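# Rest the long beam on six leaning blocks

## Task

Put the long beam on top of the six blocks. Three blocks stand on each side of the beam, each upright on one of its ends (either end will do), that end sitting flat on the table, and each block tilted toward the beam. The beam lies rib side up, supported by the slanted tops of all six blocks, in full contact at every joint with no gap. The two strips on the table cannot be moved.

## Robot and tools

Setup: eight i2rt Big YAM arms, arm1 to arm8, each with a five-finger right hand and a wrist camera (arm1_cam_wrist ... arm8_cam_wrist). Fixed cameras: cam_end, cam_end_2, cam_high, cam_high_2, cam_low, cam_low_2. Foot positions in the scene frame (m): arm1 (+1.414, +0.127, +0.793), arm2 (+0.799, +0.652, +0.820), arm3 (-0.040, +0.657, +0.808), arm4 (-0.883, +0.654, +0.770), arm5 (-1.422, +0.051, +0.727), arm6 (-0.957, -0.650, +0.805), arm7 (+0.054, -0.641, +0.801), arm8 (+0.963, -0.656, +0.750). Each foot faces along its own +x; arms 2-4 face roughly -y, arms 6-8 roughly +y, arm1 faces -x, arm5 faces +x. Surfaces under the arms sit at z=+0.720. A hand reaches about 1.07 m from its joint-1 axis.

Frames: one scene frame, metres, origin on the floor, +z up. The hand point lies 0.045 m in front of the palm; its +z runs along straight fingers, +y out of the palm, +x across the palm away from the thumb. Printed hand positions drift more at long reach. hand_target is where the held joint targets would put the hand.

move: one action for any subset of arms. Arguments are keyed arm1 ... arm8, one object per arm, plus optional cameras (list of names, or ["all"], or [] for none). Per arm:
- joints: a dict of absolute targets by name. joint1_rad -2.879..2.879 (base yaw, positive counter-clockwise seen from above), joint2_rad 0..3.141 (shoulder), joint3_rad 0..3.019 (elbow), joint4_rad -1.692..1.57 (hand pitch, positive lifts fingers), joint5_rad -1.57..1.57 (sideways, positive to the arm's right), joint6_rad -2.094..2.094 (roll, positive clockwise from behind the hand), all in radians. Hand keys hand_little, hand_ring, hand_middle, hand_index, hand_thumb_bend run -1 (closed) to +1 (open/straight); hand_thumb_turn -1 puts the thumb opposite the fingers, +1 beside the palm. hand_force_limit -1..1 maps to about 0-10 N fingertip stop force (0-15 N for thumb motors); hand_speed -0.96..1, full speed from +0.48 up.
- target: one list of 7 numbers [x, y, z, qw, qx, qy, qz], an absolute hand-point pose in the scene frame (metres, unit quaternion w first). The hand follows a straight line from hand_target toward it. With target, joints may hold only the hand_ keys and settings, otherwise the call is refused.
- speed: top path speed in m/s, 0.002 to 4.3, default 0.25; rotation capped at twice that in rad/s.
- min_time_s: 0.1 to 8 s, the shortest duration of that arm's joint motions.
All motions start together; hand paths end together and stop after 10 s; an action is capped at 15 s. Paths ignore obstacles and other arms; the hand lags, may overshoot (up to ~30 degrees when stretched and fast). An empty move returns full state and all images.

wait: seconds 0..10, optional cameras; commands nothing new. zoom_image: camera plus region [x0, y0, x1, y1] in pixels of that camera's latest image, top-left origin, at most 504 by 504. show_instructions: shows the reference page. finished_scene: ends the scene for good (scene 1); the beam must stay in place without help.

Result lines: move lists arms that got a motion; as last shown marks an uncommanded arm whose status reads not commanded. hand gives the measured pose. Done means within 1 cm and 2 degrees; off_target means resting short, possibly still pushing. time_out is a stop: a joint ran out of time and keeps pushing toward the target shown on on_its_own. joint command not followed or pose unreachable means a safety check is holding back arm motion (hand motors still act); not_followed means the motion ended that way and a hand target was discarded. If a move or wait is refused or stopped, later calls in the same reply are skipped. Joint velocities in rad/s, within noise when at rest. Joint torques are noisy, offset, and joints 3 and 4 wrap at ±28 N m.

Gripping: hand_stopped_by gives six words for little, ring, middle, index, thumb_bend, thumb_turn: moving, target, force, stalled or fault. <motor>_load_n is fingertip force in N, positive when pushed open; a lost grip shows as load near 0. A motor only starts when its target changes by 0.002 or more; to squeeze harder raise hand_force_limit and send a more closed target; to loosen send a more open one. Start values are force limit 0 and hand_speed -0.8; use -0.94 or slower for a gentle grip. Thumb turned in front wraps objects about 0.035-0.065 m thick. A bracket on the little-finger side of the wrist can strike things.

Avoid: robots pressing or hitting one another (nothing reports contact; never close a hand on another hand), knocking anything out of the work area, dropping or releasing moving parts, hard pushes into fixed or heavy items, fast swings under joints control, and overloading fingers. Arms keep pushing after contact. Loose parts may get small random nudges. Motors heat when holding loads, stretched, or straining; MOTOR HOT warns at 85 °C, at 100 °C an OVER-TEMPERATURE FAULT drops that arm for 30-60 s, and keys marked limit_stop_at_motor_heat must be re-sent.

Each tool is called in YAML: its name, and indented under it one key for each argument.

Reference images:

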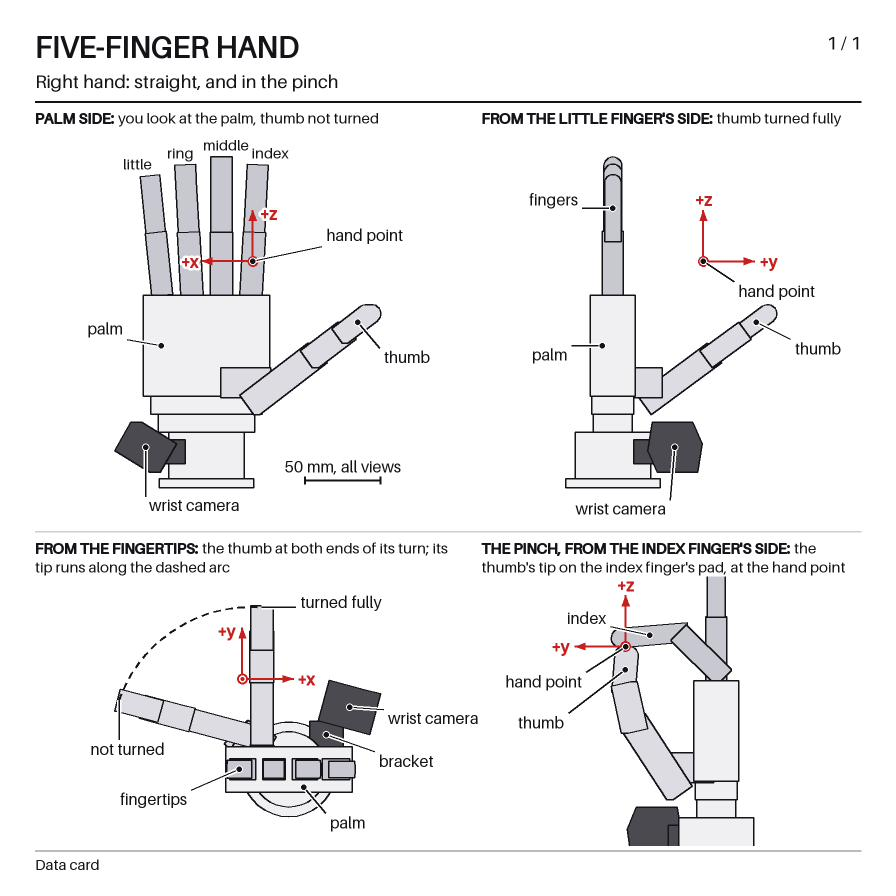

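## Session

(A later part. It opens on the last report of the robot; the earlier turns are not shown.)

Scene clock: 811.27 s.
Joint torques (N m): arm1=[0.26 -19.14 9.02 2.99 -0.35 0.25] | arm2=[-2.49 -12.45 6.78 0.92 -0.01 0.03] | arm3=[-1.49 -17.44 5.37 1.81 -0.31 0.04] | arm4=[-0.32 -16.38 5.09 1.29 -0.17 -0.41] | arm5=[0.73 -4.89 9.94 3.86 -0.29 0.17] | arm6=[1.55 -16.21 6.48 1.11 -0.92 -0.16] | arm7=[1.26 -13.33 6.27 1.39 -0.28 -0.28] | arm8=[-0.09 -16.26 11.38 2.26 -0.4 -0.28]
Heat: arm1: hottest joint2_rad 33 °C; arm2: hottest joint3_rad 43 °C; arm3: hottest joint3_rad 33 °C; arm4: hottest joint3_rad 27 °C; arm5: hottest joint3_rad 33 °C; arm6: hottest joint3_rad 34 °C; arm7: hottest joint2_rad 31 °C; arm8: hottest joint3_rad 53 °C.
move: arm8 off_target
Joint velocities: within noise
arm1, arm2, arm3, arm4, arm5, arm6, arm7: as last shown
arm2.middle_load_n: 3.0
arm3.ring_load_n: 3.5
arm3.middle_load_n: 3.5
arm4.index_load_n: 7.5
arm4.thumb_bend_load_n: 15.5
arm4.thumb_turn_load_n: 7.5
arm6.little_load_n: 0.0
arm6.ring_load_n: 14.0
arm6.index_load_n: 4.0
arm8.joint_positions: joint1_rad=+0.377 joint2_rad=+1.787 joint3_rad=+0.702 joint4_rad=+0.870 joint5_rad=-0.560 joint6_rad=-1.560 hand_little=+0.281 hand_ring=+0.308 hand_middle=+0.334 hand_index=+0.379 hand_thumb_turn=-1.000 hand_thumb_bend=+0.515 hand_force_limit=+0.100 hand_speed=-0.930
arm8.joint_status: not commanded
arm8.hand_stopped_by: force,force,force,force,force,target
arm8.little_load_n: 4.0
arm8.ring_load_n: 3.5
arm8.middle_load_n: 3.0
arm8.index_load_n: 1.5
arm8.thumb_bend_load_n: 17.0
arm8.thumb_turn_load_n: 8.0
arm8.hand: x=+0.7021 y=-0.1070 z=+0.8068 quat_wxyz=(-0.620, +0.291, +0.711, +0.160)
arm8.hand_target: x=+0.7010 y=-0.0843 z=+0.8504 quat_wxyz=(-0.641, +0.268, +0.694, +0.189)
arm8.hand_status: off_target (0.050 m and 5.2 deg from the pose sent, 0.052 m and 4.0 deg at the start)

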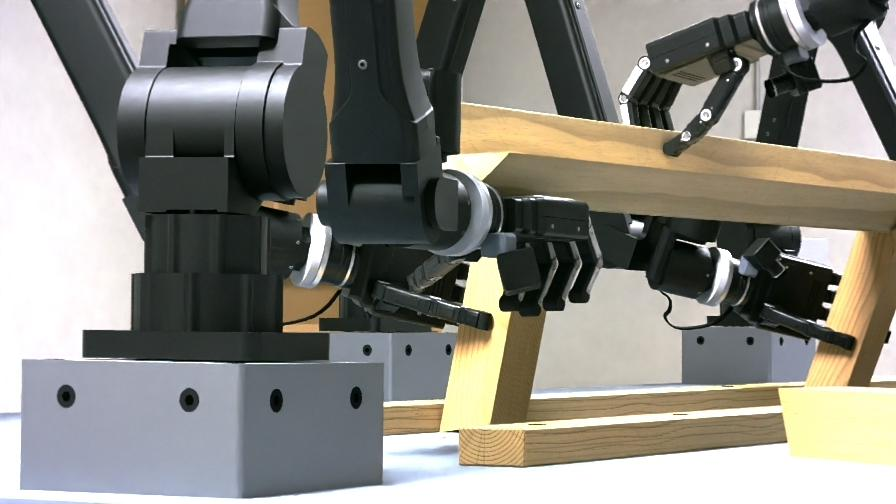

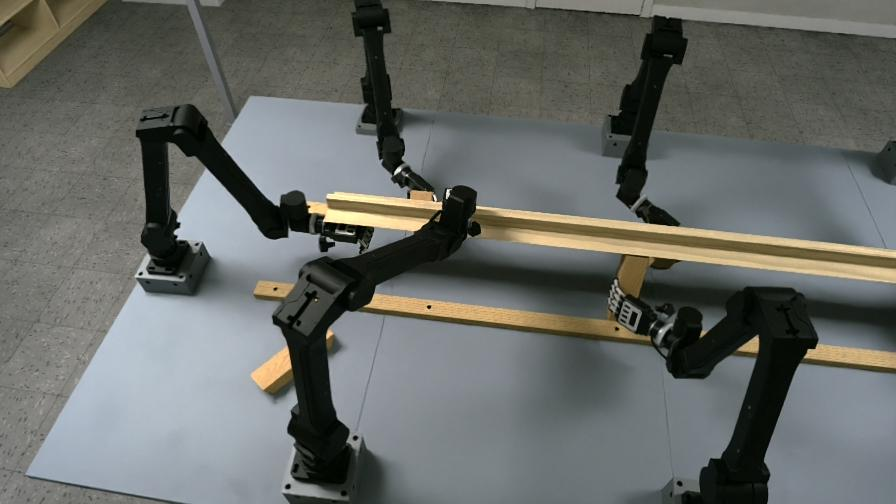

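move:
  arm8: {"target":[0.70,-0.0725,0.8465,0.6195,-0.3150,-0.7048,-0.1400],"speed":0.06}
  cameras: ["cam_end_2","cam_high_2","cam_end","cam_low_2","cam_high"]

zoom_image:
  camera: "cam_end_2"
  region: [380, 260, 580, 460]

zoom_image:
  camera: "cam_end"
  region: [300, 250, 500, 450]

zoom_image:
  camera: "cam_low_2"
  region: [420, 200, 520, 300]

Scene clock: 814.23 s.
Joint torques (N m): arm1=[0.32 -18.84 9.11 2.99 -0.34 0.24] | arm2=[-2.02 -13.04 6.95 1.03 0.01 0.02] | arm3=[-1.38 -17.44 5.37 1.77 -0.31 0.03] | arm4=[-0.5 -16.15 5.08 1.2 -0.14 -0.41] | arm5=[0.73 -4.95 9.89 3.95 -0.32 0.16] | arm6=[1.55 -16.09 6.49 1.1 -0.91 -0.16] | arm7=[1.14 -13.51 6.28 1.43 -0.28 -0.28] | arm8=[0.03 -17.03 12.03 2.11 -0.58 -0.17]
Heat: arm1: hottest joint2_rad 33 °C; arm2: hottest joint3_rad 43 °C; arm3: hottest joint3_rad 32 °C; arm4: hottest joint3_rad 27 °C; arm5: hottest joint3_rad 33 °C; arm6: hottest joint3_rad 34 °C; arm7: hottest joint2_rad 31 °C; arm8: hottest joint3_rad 53 °C.
move: arm8 off_target
Joint velocities: within noise
arm1, arm2, arm3, arm4, arm5, arm6, arm7: as last shown
arm3.middle_load_n: 3.0
arm3.thumb_bend_load_n: 12.5
arm4.index_load_n: 8.0
arm6.ring_load_n: 13.5
arm6.thumb_bend_load_n: 23.0
arm7.ring_load_n: 4.0
arm8.joint_positions: joint1_rad=+0.364 joint2_rad=+1.758 joint3_rad=+0.771 joint4_rad=+0.668 joint5_rad=-0.572 joint6_rad=-1.516 hand_little=+0.281 hand_ring=+0.308 hand_middle=+0.334 hand_index=+0.379 hand_thumb_turn=-1.000 hand_thumb_bend=+0.515 hand_force_limit=+0.100 hand_speed=-0.930
arm8.joint_status: not commanded
arm8.hand_stopped_by: force,force,force,force,force,target
arm8.little_load_n: 3.0
arm8.ring_load_n: 3.5
arm8.middle_load_n: 3.0
arm8.index_load_n: 2.0
arm8.thumb_bend_load_n: 17.0
arm8.thumb_turn_load_n: 7.5
arm8.hand: x=+0.7027 y=-0.0963 z=+0.8017 quat_wxyz=(-0.595, +0.334, +0.721, +0.117)
arm8.hand_target: x=+0.7008 y=-0.0747 z=+0.8468 quat_wxyz=(-0.620, +0.315, +0.705, +0.140)
arm8.hand_status: off_target (0.051 m and 4.8 deg from the pose sent, 0.052 m and 3.7 deg at the start)
pictures: cam_end, cam_end_2, cam_high, cam_high_2, cam_low_2

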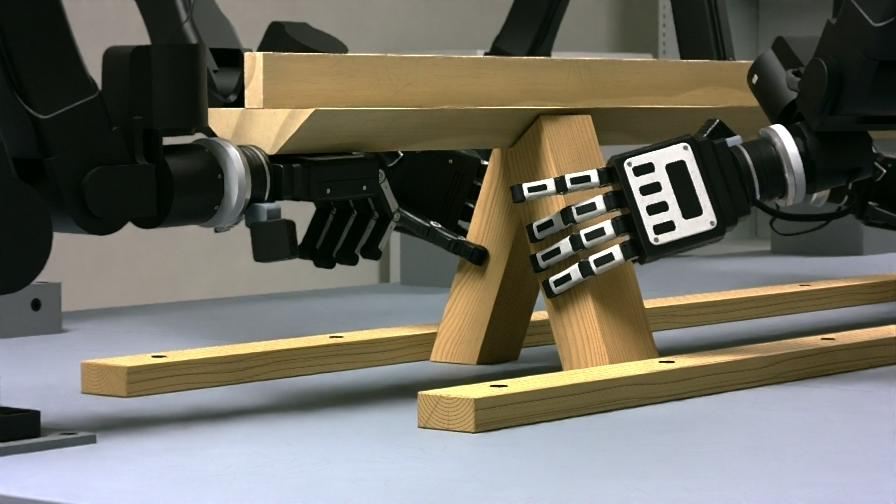

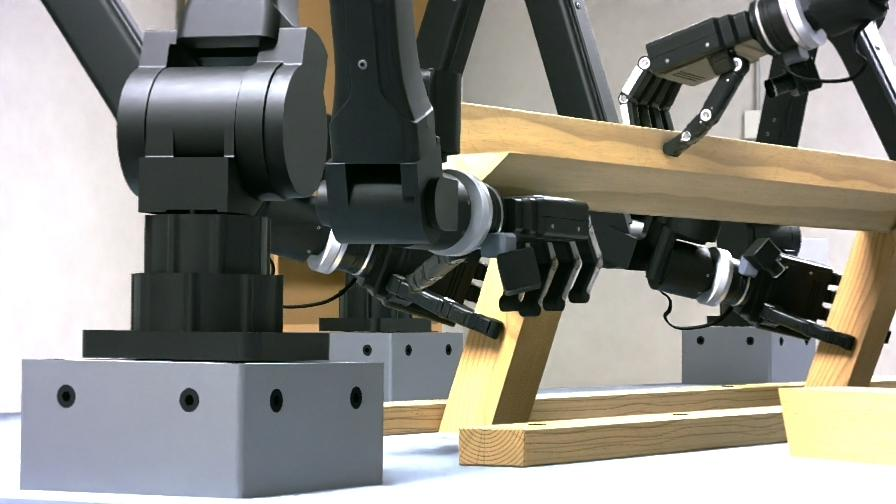

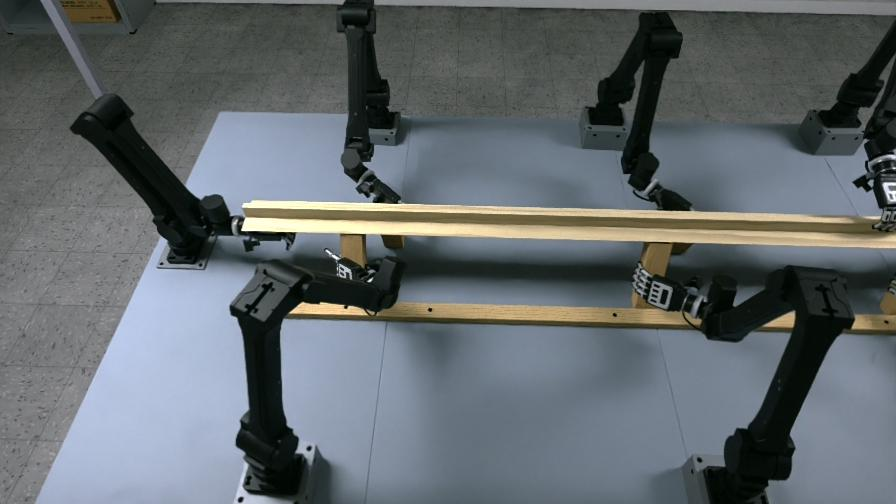

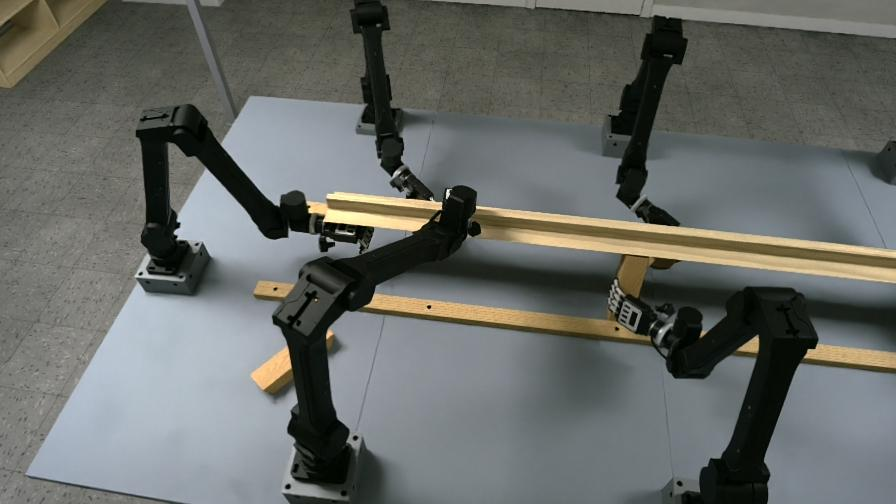

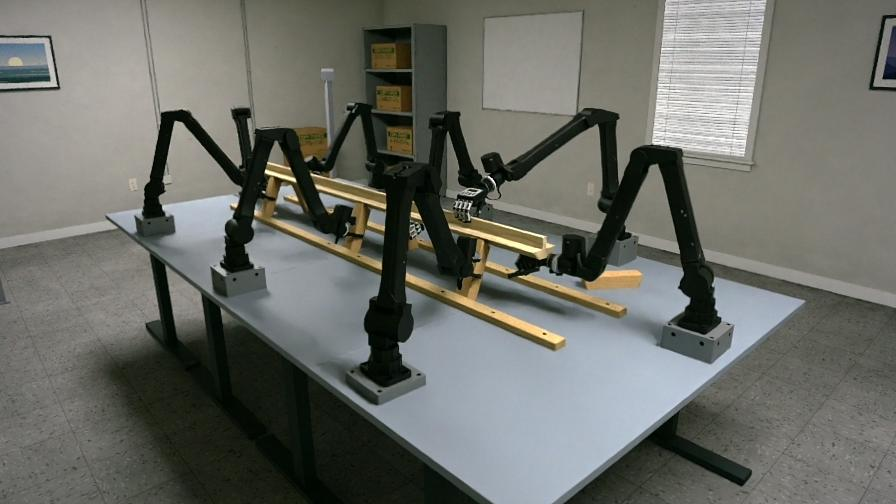

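Scaled by 2.520 from the camera's image (finer frame: 1280x720).

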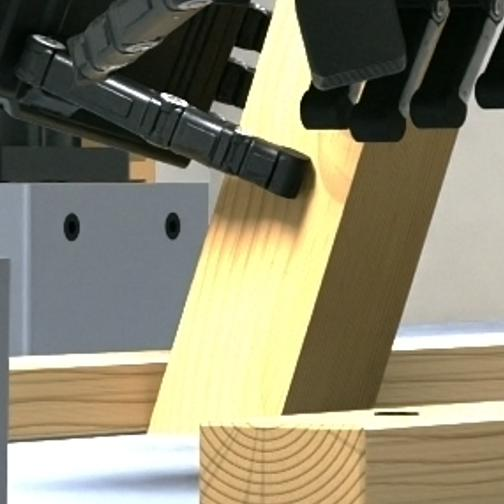

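Scaled by 2.520 from the camera's image (finer frame: 1280x720).

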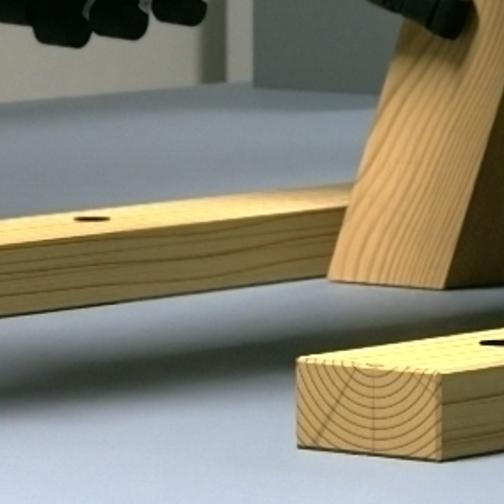

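Scaled by 5.040 from the camera's image (finer frame: 1280x720).

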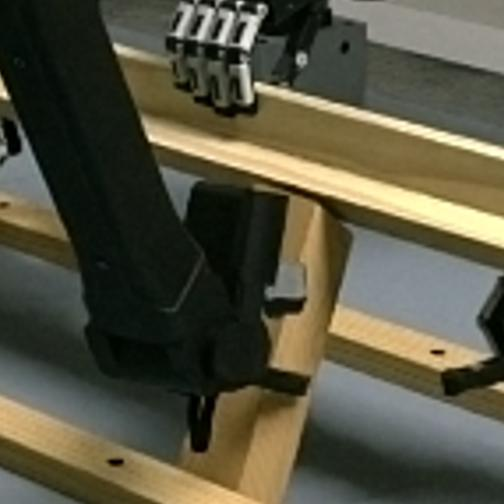

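zoom_image:
  camera: "cam_low_2"
  region: [450, 230, 500, 310]

zoom_image:
  camera: "cam_end_2"
  region: [430, 290, 570, 440]

Scaled by 6.300 from the camera's image (finer frame: 1280x720).

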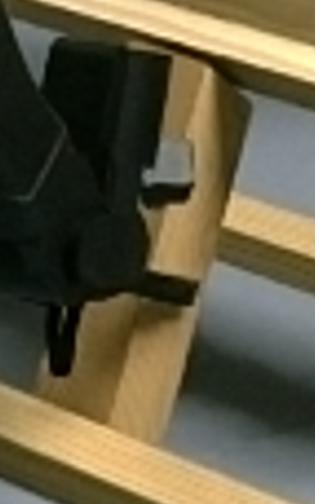

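Scaled by 3.360 from the camera's image (finer frame: 1280x720).

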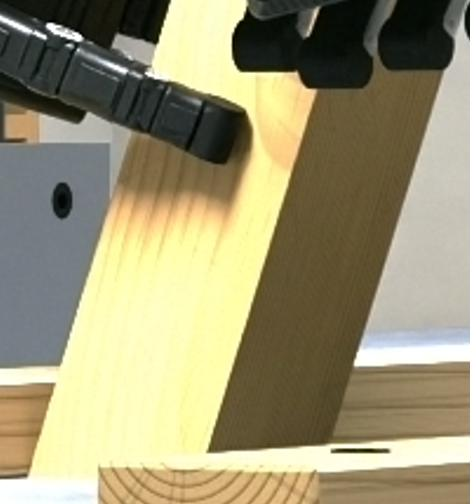

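move:
  arm2: {"joints":{"hand_speed":-0.85,"hand_little":0.3,"hand_ring":0.3,"hand_middle":0.3,"hand_index":0.3,"hand_thumb_bend":0.6}}
  cameras: ["cam_end_2"]

zoom_image:
  camera: "cam_end_2"
  region: [420, 20, 840, 250]

Scene clock: 822.93 s.
Joint torques (N m): arm1=[0.32 -18.26 9.1 3 -0.28 0.39] | arm2=[-1.67 -12.34 7.77 1.28 -0.17 0.02] | arm3=[-1.38 -17.32 5.38 1.76 -0.32 0.03] | arm4=[-0.56 -15.97 5.08 1.18 -0.16 -0.42] | arm5=[0.67 -5.01 9.92 3.89 -0.26 0.15] | arm6=[1.61 -16.15 6.49 1.11 -0.91 -0.16] | arm7=[1.26 -13.39 6.27 1.35 -0.28 -0.27] | arm8=[0.03 -17.03 12.03 2.11 -0.58 -0.17]
Heat: arm1: hottest joint2_rad 34 °C; arm2: hottest joint3_rad 43 °C; arm3: hottest joint3_rad 32 °C; arm4: hottest joint3_rad 26 °C; arm5: hottest joint3_rad 33 °C; arm6: hottest joint3_rad 33 °C; arm7: hottest joint2_rad 31 °C; arm8: hottest joint3_rad 51 °C.
move: arm2 done
Joint velocities: within noise
arm1, arm3, arm4, arm5, arm6, arm7, arm8: as last shown
arm1.joint_positions: joint1_rad=+0.216 joint2_rad=+1.889 joint3_rad=+0.649 joint4_rad=+1.228 joint5_rad=+0.262 joint6_rad=-0.089 hand_little=-0.600 hand_ring=-0.600 hand_middle=-0.600 hand_index=-0.600 hand_thumb_turn=+1.000 hand_thumb_bend=+1.000 hand_force_limit=+0.000 hand_speed=+0.300
arm1.hand: x=+0.8303 y=-0.0013 z=+0.8308 quat_wxyz=(+0.515, -0.484, -0.525, +0.474)
arm1.hand_target: x=+0.8054 y=-0.0114 z=+0.9110 quat_wxyz=(+0.534, -0.463, -0.465, +0.534)
arm2.joint_positions: joint1_rad=-0.483 joint2_rad=+1.723 joint3_rad=+1.171 joint4_rad=+0.196 joint5_rad=-0.434 joint6_rad=-0.155 hand_little=+0.300 hand_ring=+0.300 hand_middle=+0.300 hand_index=+0.300 hand_thumb_turn=-1.000 hand_thumb_bend=+0.599 hand_force_limit=+0.000 hand_speed=-0.850
arm2.joint_status: all done
arm2.hand_stopped_by: target,target,target,target,target,target
arm2.little_load_n: 0.0
arm2.ring_load_n: 0.0
arm2.middle_load_n: 0.0
arm2.index_load_n: 0.0
arm2.thumb_bend_load_n: -2.0
arm2.thumb_turn_load_n: 0.0
arm2.hand: x=+0.5952 y=+0.0009 z=+0.9743 quat_wxyz=(-0.006, +0.002, -0.808, +0.589)
arm2.hand_target: x=+0.5880 y=+0.0038 z=+0.9799 quat_wxyz=(+0.000, +0.000, -0.807, +0.590)
arm2.hand_status: not commanded
arm3.ring_load_n: 3.0
arm3.index_load_n: 4.0
arm3.thumb_bend_load_n: 12.0
arm3.thumb_turn_load_n: 5.0
arm4.ring_load_n: 4.0
arm4.index_load_n: 7.0
arm4.thumb_bend_load_n: 16.0
arm4.thumb_turn_load_n: 5.5
arm4.hand: x=-0.7688 y=+0.0827 z=+0.8277 quat_wxyz=(+0.121, +0.731, -0.316, +0.593)
arm4.hand_target: x=-0.7630 y=+0.0801 z=+0.8458 quat_wxyz=(+0.139, +0.735, -0.294, +0.595)
arm5.joint_positions: joint1_rad=-0.204 joint2_rad=+1.243 joint3_rad=+0.054 joint4_rad=+1.257 joint5_rad=-0.186 joint6_rad=+0.035 hand_little=-0.600 hand_ring=-0.600 hand_middle=-0.600 hand_index=-0.600 hand_thumb_turn=+1.000 hand_thumb_bend=+1.000 hand_force_limit=+0.000 hand_speed=-0.200
arm5.thumb_turn_load_n: -0.5
arm5.hand: x=-1.0472 y=+0.0408 z=+0.8416 quat_wxyz=(-0.516, +0.473, -0.494, +0.516)
arm6.middle_load_n: 3.0
arm6.index_load_n: 3.5
arm7.ring_load_n: 4.5
arm7.thumb_bend_load_n: 20.0
arm8.thumb_bend_load_n: 17.5

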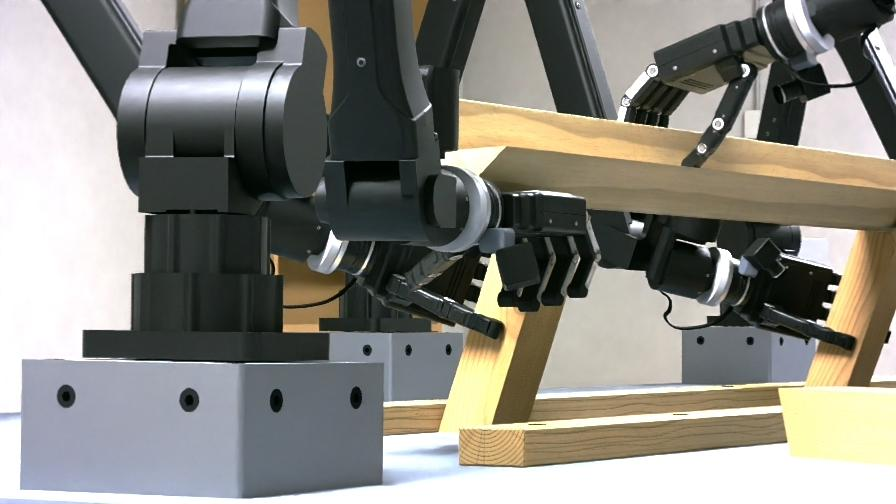

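Scaled by 1.200 from the camera's image (finer frame: 1280x720).

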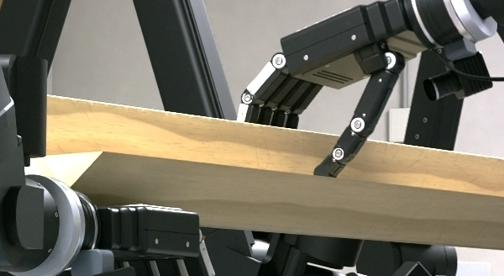

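move:
  arm2: {"target":[0.588,0.006,1.10,0.0,0.0,-0.807,0.59],"speed":0.15}
  cameras: ["cam_end_2","cam_high_2","cam_high"]

Scene clock: 825.27 s.
Joint torques (N m): arm1=[0.21 -17.85 9.17 2.95 -0.18 0.38] | arm2=[-1.73 -11.46 11.79 1.29 -0.23 0.03] | arm3=[-1.49 -17.38 5.33 1.78 -0.31 0.04] | arm4=[-0.26 -16.21 5.04 1.25 -0.2 -0.41] | arm5=[0.62 -4.89 9.94 3.9 -0.26 0.15] | arm6=[1.49 -16.21 6.48 1.14 -0.91 -0.16] | arm7=[1.26 -13.51 6.26 1.35 -0.28 -0.28] | arm8=[0.03 -17.08 12.03 2.1 -0.58 -0.17]
Heat: arm1: hottest joint2_rad 34 °C; arm2: hottest joint3_rad 43 °C; arm3: hottest joint3_rad 32 °C; arm4: hottest joint3_rad 26 °C; arm5: hottest joint3_rad 33 °C; arm6: hottest joint3_rad 33 °C; arm7: hottest joint2_rad 31 °C; arm8: hottest joint3_rad 51 °C.
move: arm2 off_target
Joint velocities: within noise
arm1, arm3, arm4, arm5, arm6, arm7, arm8: as last shown
arm1.joint_positions: joint1_rad=+0.216 joint2_rad=+1.886 joint3_rad=+0.649 joint4_rad=+1.228 joint5_rad=+0.261 joint6_rad=-0.090 hand_little=-0.600 hand_ring=-0.600 hand_middle=-0.600 hand_index=-0.600 hand_thumb_turn=+1.000 hand_thumb_bend=+1.000 hand_force_limit=+0.000 hand_speed=+0.300
arm1.thumb_turn_load_n: -0.5
arm1.hand: x=+0.8301 y=-0.0016 z=+0.8323 quat_wxyz=(+0.516, -0.483, -0.525, +0.475)
arm1.hand_target: x=+0.8054 y=-0.0114 z=+0.9111 quat_wxyz=(+0.534, -0.463, -0.465, +0.534)
arm2.joint_positions: joint1_rad=-0.483 joint2_rad=+1.597 joint3_rad=+1.310 joint4_rad=-0.110 joint5_rad=-0.431 joint6_rad=-0.155 hand_little=+0.300 hand_ring=+0.300 hand_middle=+0.300 hand_index=+0.300 hand_thumb_turn=-1.000 hand_thumb_bend=+0.599 hand_force_limit=+0.000 hand_speed=-0.850
arm2.joint_status: not commanded
arm2.hand_stopped_by: target,target,target,target,target,target
arm2.little_load_n: 0.0
arm2.ring_load_n: 0.0
arm2.middle_load_n: 0.0
arm2.index_load_n: 0.0
arm2.thumb_bend_load_n: 0.5
arm2.thumb_turn_load_n: 0.0
arm2.hand: x=+0.5988 y=+0.0125 z=+1.0713 quat_wxyz=(-0.012, -0.004, -0.819, +0.574)
arm2.hand_target: x=+0.5885 y=+0.0071 z=+1.1000 quat_wxyz=(+0.000, +0.000, -0.807, +0.590)
arm2.hand_status: off_target (0.031 m and 2.7 deg from the pose sent, 0.126 m and 0.8 deg at the start)
arm3.ring_load_n: 3.5
arm3.index_load_n: 3.5
arm3.thumb_turn_load_n: 4.5
arm4.joint_positions: joint1_rad=+0.043 joint2_rad=+1.727 joint3_rad=+0.753 joint4_rad=+0.521 joint5_rad=-0.916 joint6_rad=-1.715 hand_little=+1.000 hand_ring=+0.287 hand_middle=+0.297 hand_index=+0.317 hand_thumb_turn=-1.000 hand_thumb_bend=+0.456 hand_force_limit=+0.300 hand_speed=-0.940
arm4.index_load_n: 6.5
arm4.thumb_bend_load_n: 15.5
arm4.thumb_turn_load_n: 5.0
arm4.hand: x=-0.7686 y=+0.0828 z=+0.8278 quat_wxyz=(+0.121, +0.731, -0.316, +0.593)
arm4.hand_target: x=-0.7629 y=+0.0801 z=+0.8459 quat_wxyz=(+0.139, +0.735, -0.294, +0.595)
arm5.hand: x=-1.0472 y=+0.0409 z=+0.8416 quat_wxyz=(-0.516, +0.473, -0.494, +0.516)
arm6.ring_load_n: 14.0
arm6.middle_load_n: 2.5
arm6.thumb_bend_load_n: 22.5
arm8.index_load_n: 1.5
arm8.thumb_bend_load_n: 17.0
arm8.thumb_turn_load_n: 8.0
pictures: cam_end_2, cam_high, cam_high_2

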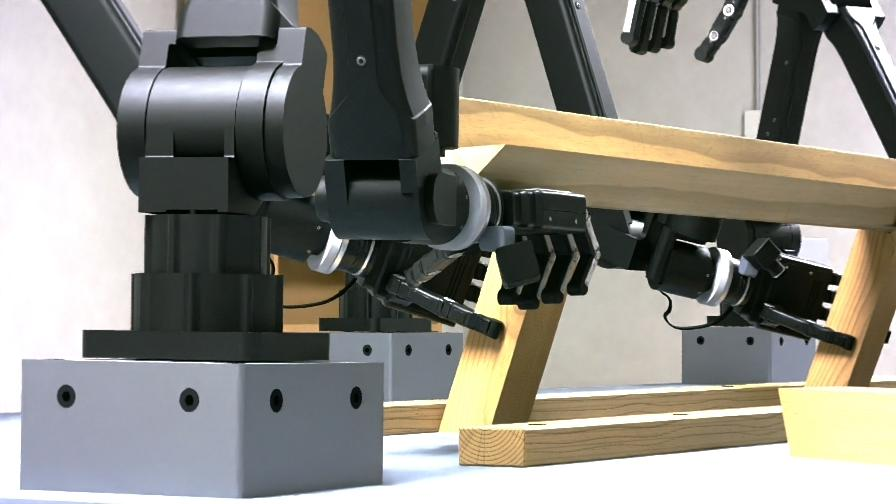

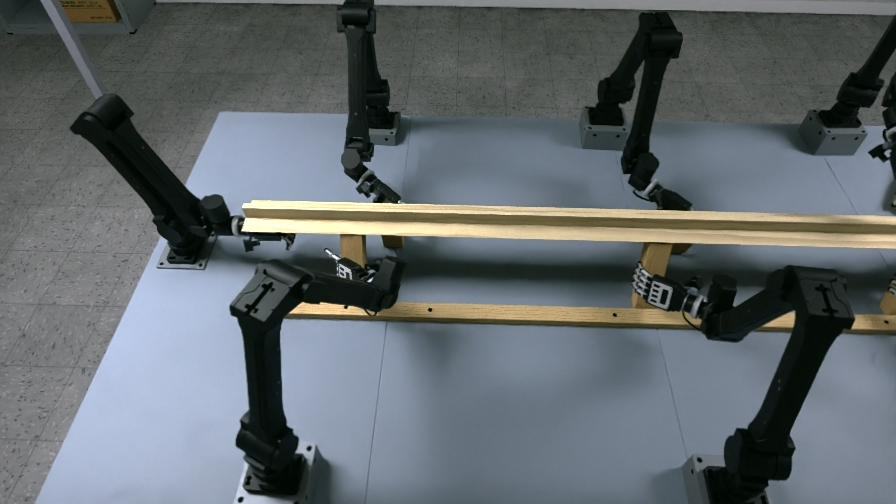

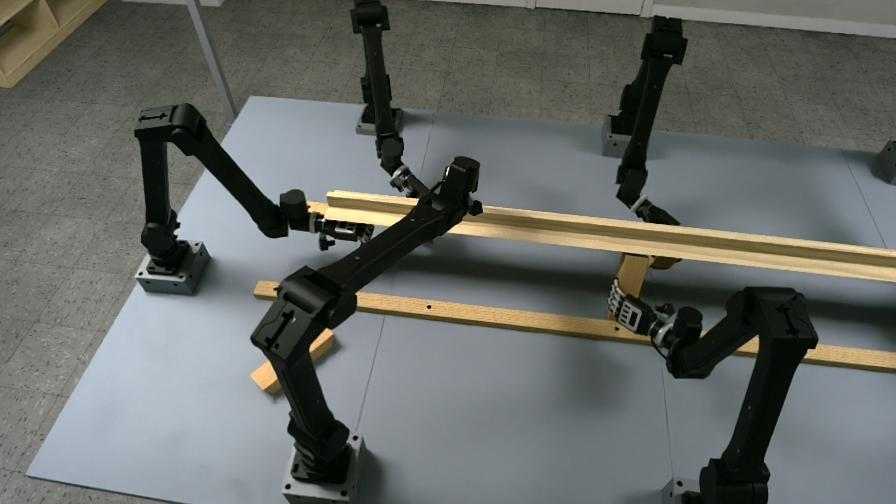

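move:
  arm2: {"target":[0.97,0.385,0.98,0.227,-0.466,0.767,-0.378],"speed":0.3,"joints":{"hand_speed":0.0,"hand_little":0.8,"hand_ring":0.8,"hand_middle":0.8,"hand_index":0.8,"hand_thumb_bend":0.95}}
  cameras: ["arm2_cam_wrist","cam_high_2","cam_low_2"]

Scene clock: 830.27 s.
Joint torques (N m): arm1=[0.38 -18.32 9.2 3 -0.22 0.41] | arm2=[-0.73 -3.19 8.51 1.16 -0.34 0.16] | arm3=[-1.44 -17.32 5.33 1.77 -0.32 0.03] | arm4=[-0.38 -16.03 5.14 1.2 -0.21 -0.42] | arm5=[0.67 -4.78 9.92 3.9 -0.26 0.17] | arm6=[1.49 -16.21 6.48 1.1 -0.92 -0.17] | arm7=[1.14 -13.63 6.31 1.37 -0.27 -0.27] | arm8=[0.03 -17.03 12.04 2.11 -0.58 -0.17]
Heat: arm1: hottest joint2_rad 34 °C; arm2: hottest joint3_rad 44 °C; arm3: hottest joint3_rad 32 °C; arm4: hottest joint3_rad 26 °C; arm5: hottest joint3_rad 33 °C; arm6: hottest joint3_rad 33 °C; arm7: hottest joint2_rad 31 °C; arm8: hottest joint3_rad 50 °C.
move: arm2 done
Joint velocities: within noise
arm1, arm3, arm4, arm5, arm6, arm7, arm8: as last shown
arm1.ring_load_n: -0.5
arm1.thumb_turn_load_n: 0.0
arm2.joint_positions: joint1_rad=+0.191 joint2_rad=+0.878 joint3_rad=+0.647 joint4_rad=-0.664 joint5_rad=-0.640 joint6_rad=-0.635 hand_little=+0.800 hand_ring=+0.800 hand_middle=+0.800 hand_index=+0.800 hand_thumb_turn=-1.000 hand_thumb_bend=+0.950 hand_force_limit=+0.000 hand_speed=+0.000
arm2.joint_status: all done
arm2.hand_stopped_by: target,target,target,target,target,target
arm2.little_load_n: 0.0
arm2.ring_load_n: 0.0
arm2.middle_load_n: 0.0
arm2.index_load_n: 0.0
arm2.thumb_bend_load_n: 0.0
arm2.thumb_turn_load_n: 0.0
arm2.hand: x=+0.9685 y=+0.3851 z=+0.9754 quat_wxyz=(-0.227, +0.468, -0.768, +0.374)
arm2.hand_target: x=+0.9699 y=+0.3850 z=+0.9800 quat_wxyz=(-0.227, +0.466, -0.767, +0.378)
arm2.hand_status: done (0.005 m and 0.5 deg from the pose sent, 0.534 m and 64.5 deg at the start)
arm3.little_load_n: 3.5
arm3.ring_load_n: 3.0
arm3.middle_load_n: 3.5
arm4.middle_load_n: 6.5
arm4.thumb_turn_load_n: 5.5
arm6.little_load_n: 0.5
arm6.ring_load_n: 13.5
arm6.middle_load_n: 3.0
arm6.index_load_n: 4.0
arm7.little_load_n: 5.0
arm7.thumb_turn_load_n: 6.0
arm8.ring_load_n: 3.0
arm8.middle_load_n: 2.5
arm8.index_load_n: 2.0
arm2_cam_wrist: T_world_to_cam=[[-0.62016, 0.03547, -0.78368, 1.35427], [-0.14303, 0.97712, 0.15741, -0.39425], [0.77133, 0.20971, -0.60089, -0.12963]] pos_world=[0.88346, 0.36438, 1.04548]

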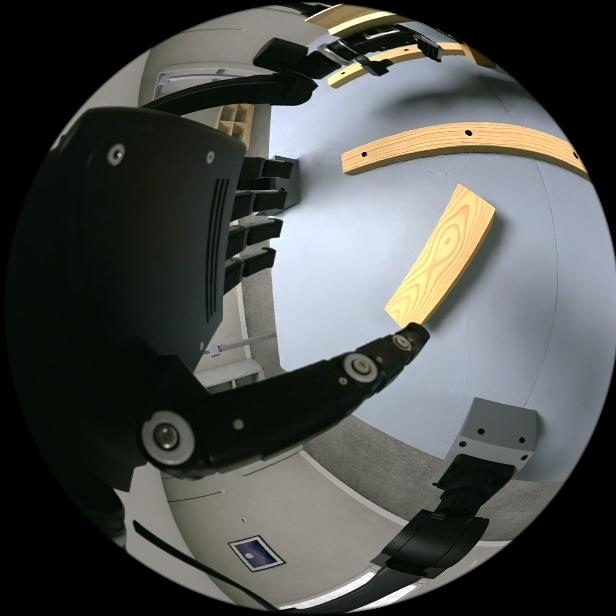

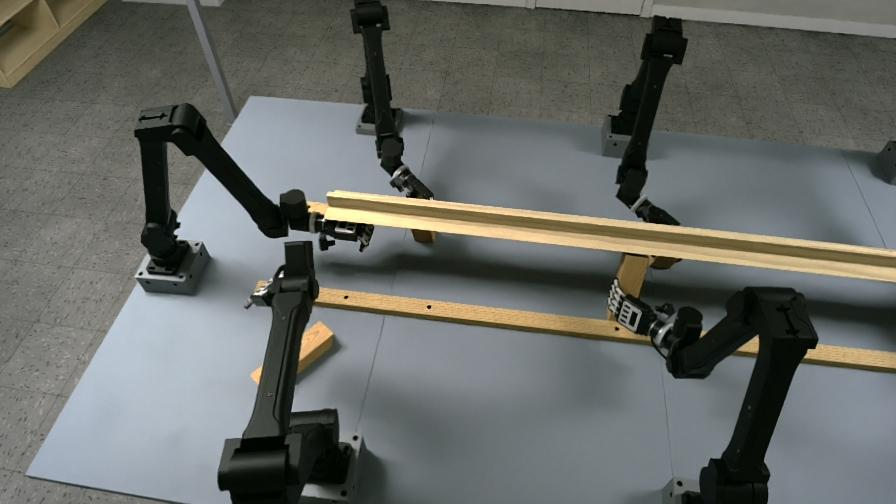

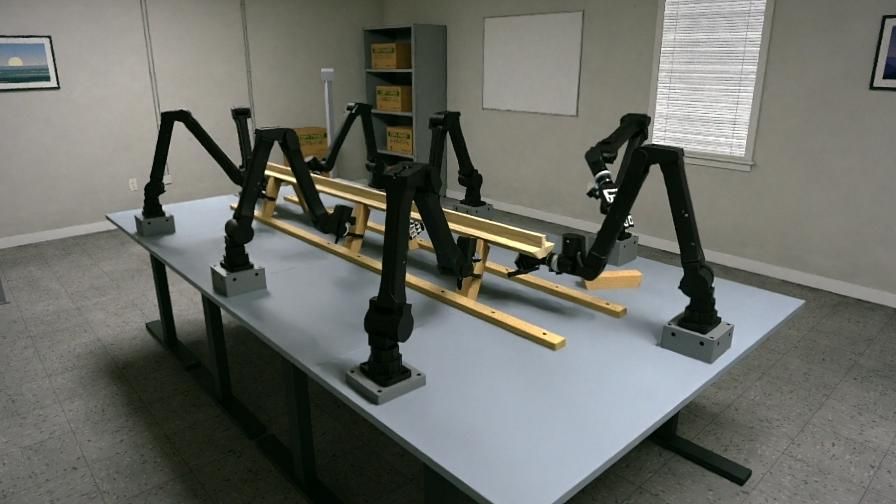

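zoom_image:
  camera: "arm2_cam_wrist"
  region: [370, 160, 520, 340]

Scaled by 2.800 from the camera's image (finer frame: 880x880).

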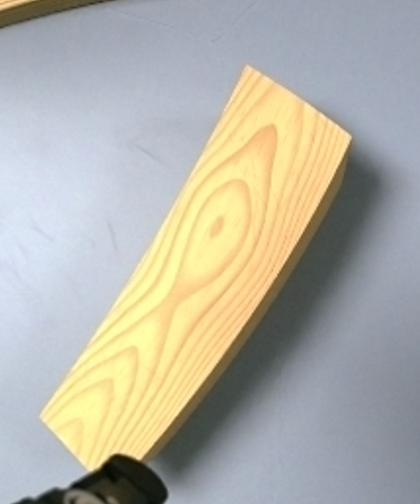

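zoom_image:
  camera: "cam_high_2"
  region: [240, 310, 350, 400]

Scaled by 4.582 from the camera's image (finer frame: 1280x720).

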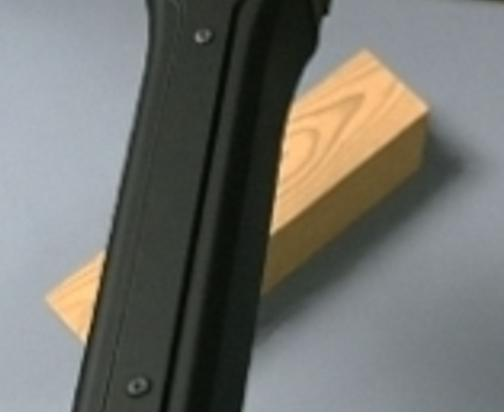

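move:
  arm2: {"target":[0.9687,0.3934,0.86,0.2042,-0.4134,0.7957,-0.3928],"speed":0.2}
  cameras: ["arm2_cam_wrist"]

zoom_image:
  camera: "arm2_cam_wrist"
  region: [320, 160, 540, 380]

Scene clock: 840.40 s.
Joint torques (N m): arm1=[0.44 -18.08 9.21 3.04 -0.17 0.39] | arm2=[-0.26 -0.85 7.58 1.81 -0.3 0.18] | arm3=[-1.55 -17.38 5.35 1.76 -0.31 0.04] | arm4=[-0.32 -16.26 5.09 1.29 -0.17 -0.41] | arm5=[0.67 -4.95 9.84 3.88 -0.25 0.16] | arm6=[1.61 -16.15 6.48 1.1 -0.91 -0.17] | arm7=[1.2 -13.22 6.24 1.37 -0.28 -0.27] | arm8=[0.03 -17.03 12.03 2.11 -0.58 -0.17]
Heat: arm1: hottest joint2_rad 33 °C; arm2: hottest joint3_rad 45 °C; arm3: hottest joint3_rad 32 °C; arm4: hottest joint3_rad 27 °C; arm5: hottest joint3_rad 33 °C; arm6: hottest joint3_rad 33 °C; arm7: hottest joint2_rad 31 °C; arm8: hottest joint3_rad 50 °C.
move: arm2 done
Joint velocities: within noise
arm1, arm3, arm4, arm5, arm6, arm7, arm8: as last shown
arm1.ring_load_n: 0.0
arm1.thumb_turn_load_n: -0.5
arm2.joint_positions: joint1_rad=+0.214 joint2_rad=+0.966 joint3_rad=+0.338 joint4_rad=-0.184 joint5_rad=-0.535 joint6_rad=-0.487 hand_little=+0.800 hand_ring=+0.800 hand_middle=+0.800 hand_index=+0.800 hand_thumb_turn=-1.000 hand_thumb_bend=+0.950 hand_force_limit=+0.000 hand_speed=+0.000
arm2.joint_status: not commanded
arm2.hand_stopped_by: target,target,target,target,target,target
arm2.little_load_n: 0.0
arm2.ring_load_n: 0.0
arm2.middle_load_n: 0.0
arm2.index_load_n: 0.0
arm2.thumb_bend_load_n: 0.0
arm2.thumb_turn_load_n: 0.0
arm2.hand: x=+0.9642 y=+0.3966 z=+0.8578 quat_wxyz=(-0.202, +0.413, -0.798, +0.389)
arm2.hand_target: x=+0.9686 y=+0.3936 z=+0.8601 quat_wxyz=(-0.204, +0.413, -0.796, +0.393)
arm2.hand_status: done (0.006 m and 0.6 deg from the pose sent, 0.116 m and 7.8 deg at the start)
arm3.ring_load_n: 3.5
arm4.middle_load_n: 6.0
arm4.index_load_n: 7.0
arm4.thumb_turn_load_n: 5.0
arm5.thumb_turn_load_n: 0.0
arm6.little_load_n: 0.0
arm6.ring_load_n: 14.0
arm6.middle_load_n: 2.5
arm7.little_load_n: 4.5
arm7.thumb_turn_load_n: 5.5
arm8.little_load_n: 2.5
arm8.ring_load_n: 3.5
arm8.middle_load_n: 3.0
arm8.index_load_n: 1.5
arm8.thumb_turn_load_n: 7.5
arm2_cam_wrist: T_world_to_cam=[[-0.60653, 0.12127, -0.78576, 1.21369], [-0.00742, 0.98739, 0.15811, -0.52298], [0.79503, 0.10174, -0.59798, -0.18191]] pos_world=[0.87687, 0.38771, 0.92758]

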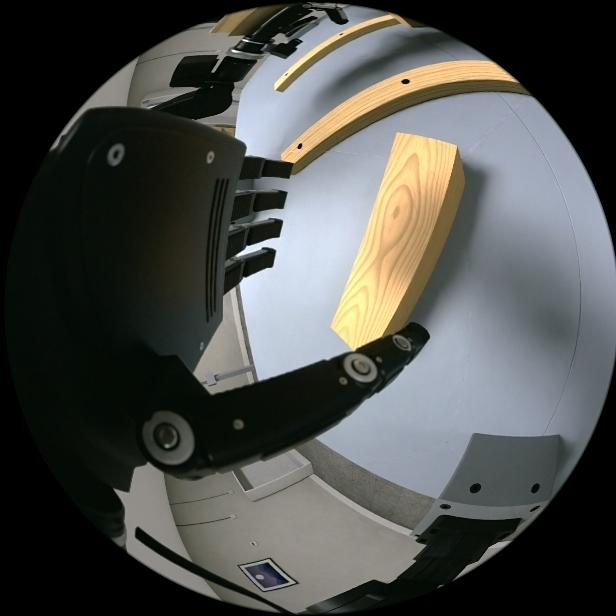

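Scaled by 2.291 from the camera's image (finer frame: 880x880).

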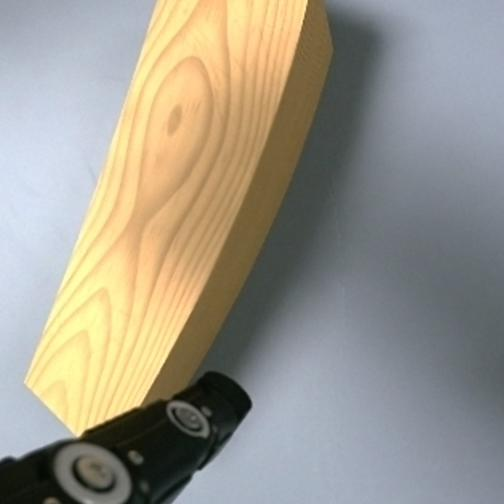

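move:
  arm2: {"target":[0.9735,0.3925,0.795,0.2042,-0.4134,0.7957,-0.3928],"speed":0.15}
  cameras: ["arm2_cam_wrist","cam_low_2"]

zoom_image:
  camera: "arm2_cam_wrist"
  region: [220, 100, 480, 360]

zoom_image:
  camera: "cam_low_2"
  region: [560, 180, 680, 300]

Scene clock: 843.60 s.
Joint torques (N m): arm1=[0.44 -18.49 9.21 2.97 -0.2 0.39] | arm2=[-0.5 -2.32 5.53 1.88 -0.27 0.14] | arm3=[-1.55 -17.38 5.37 1.81 -0.31 0.03] | arm4=[-0.15 -16.09 5.14 1.21 -0.16 -0.42] | arm5=[0.73 -4.95 9.84 3.9 -0.26 0.17] | arm6=[1.49 -16.21 6.48 1.1 -0.92 -0.16] | arm7=[1.2 -13.45 6.31 1.35 -0.28 -0.28] | arm8=[0.03 -17.03 12.03 2.11 -0.58 -0.17]
Heat: arm1: hottest joint2_rad 33 °C; arm2: hottest joint3_rad 45 °C; arm3: hottest joint3_rad 32 °C; arm4: hottest joint3_rad 26 °C; arm5: hottest joint3_rad 33 °C; arm6: hottest joint3_rad 33 °C; arm7: hottest joint2_rad 32 °C; arm8: hottest joint3_rad 49 °C.
move: arm2 done
Joint velocities: within noise
arm1, arm3, arm4, arm5, arm6, arm7, arm8: as last shown
arm2.joint_positions: joint1_rad=+0.232 joint2_rad=+1.240 joint3_rad=+0.254 joint4_rad=+0.186 joint5_rad=-0.522 joint6_rad=-0.472 hand_little=+0.800 hand_ring=+0.800 hand_middle=+0.800 hand_index=+0.800 hand_thumb_turn=-1.000 hand_thumb_bend=+0.950 hand_force_limit=+0.000 hand_speed=+0.000
arm2.joint_status: not commanded
arm2.hand_stopped_by: target,target,target,target,target,target
arm2.little_load_n: 0.0
arm2.ring_load_n: 0.0
arm2.middle_load_n: 0.0
arm2.index_load_n: 0.0
arm2.thumb_bend_load_n: 0.0
arm2.thumb_turn_load_n: 0.0
arm2.hand: x=+0.9696 y=+0.3932 z=+0.7950 quat_wxyz=(-0.202, +0.413, -0.797, +0.391)
arm2.hand_target: x=+0.9735 y=+0.3925 z=+0.7951 quat_wxyz=(-0.204, +0.414, -0.796, +0.393)
arm2.hand_status: done (0.004 m and 0.4 deg from the pose sent, 0.064 m and 0.6 deg at the start)
arm3.ring_load_n: 3.0
arm3.middle_load_n: 3.0
arm3.index_load_n: 4.0
arm3.thumb_bend_load_n: 12.5
arm3.thumb_turn_load_n: 5.0
arm4.ring_load_n: 4.5
arm6.little_load_n: 0.5
arm7.little_load_n: 5.0
arm8.little_load_n: 3.0
arm8.ring_load_n: 3.0
arm8.index_load_n: 2.0
arm8.thumb_bend_load_n: 17.5
arm2_cam_wrist: T_world_to_cam=[[-0.60576, 0.11767, -0.7869, 1.16953], [-0.00739, 0.98813, 0.15345, -0.5063], [0.79562, 0.09877, -0.59769, -0.22306]] pos_world=[0.88218, 0.3847, 0.86468]

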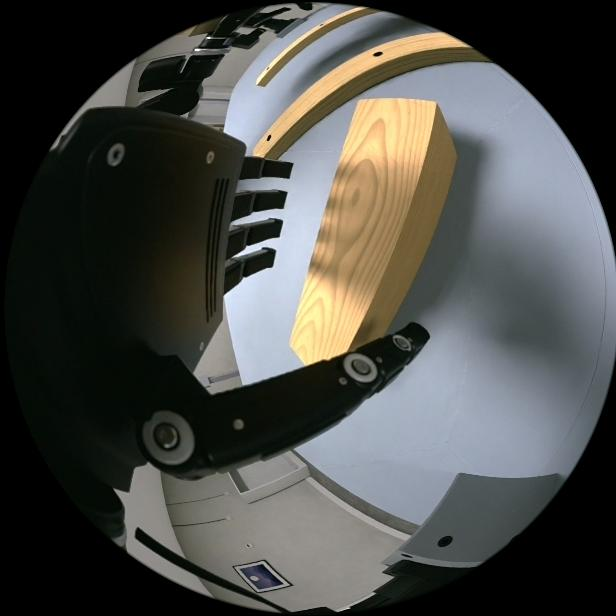

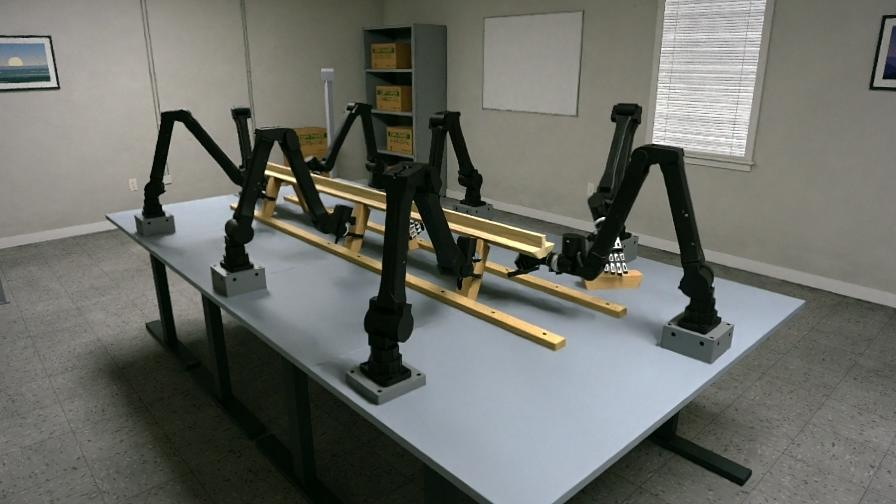

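Scaled by 1.938 from the camera's image (finer frame: 880x880).

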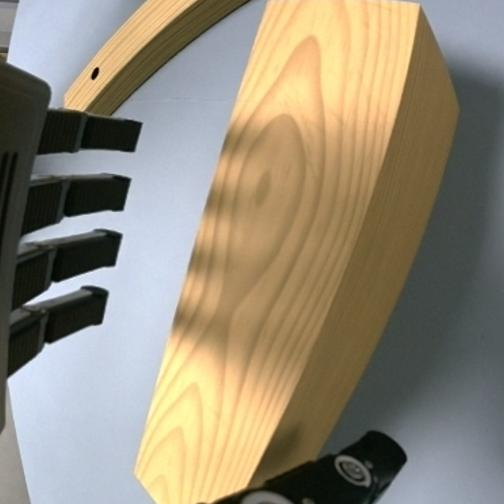

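Scaled by 4.200 from the camera's image (finer frame: 1280x720).

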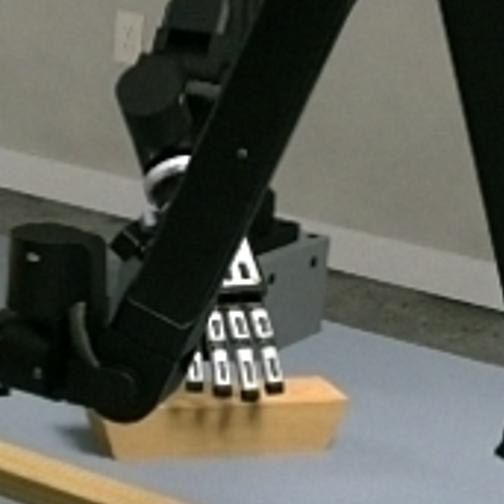

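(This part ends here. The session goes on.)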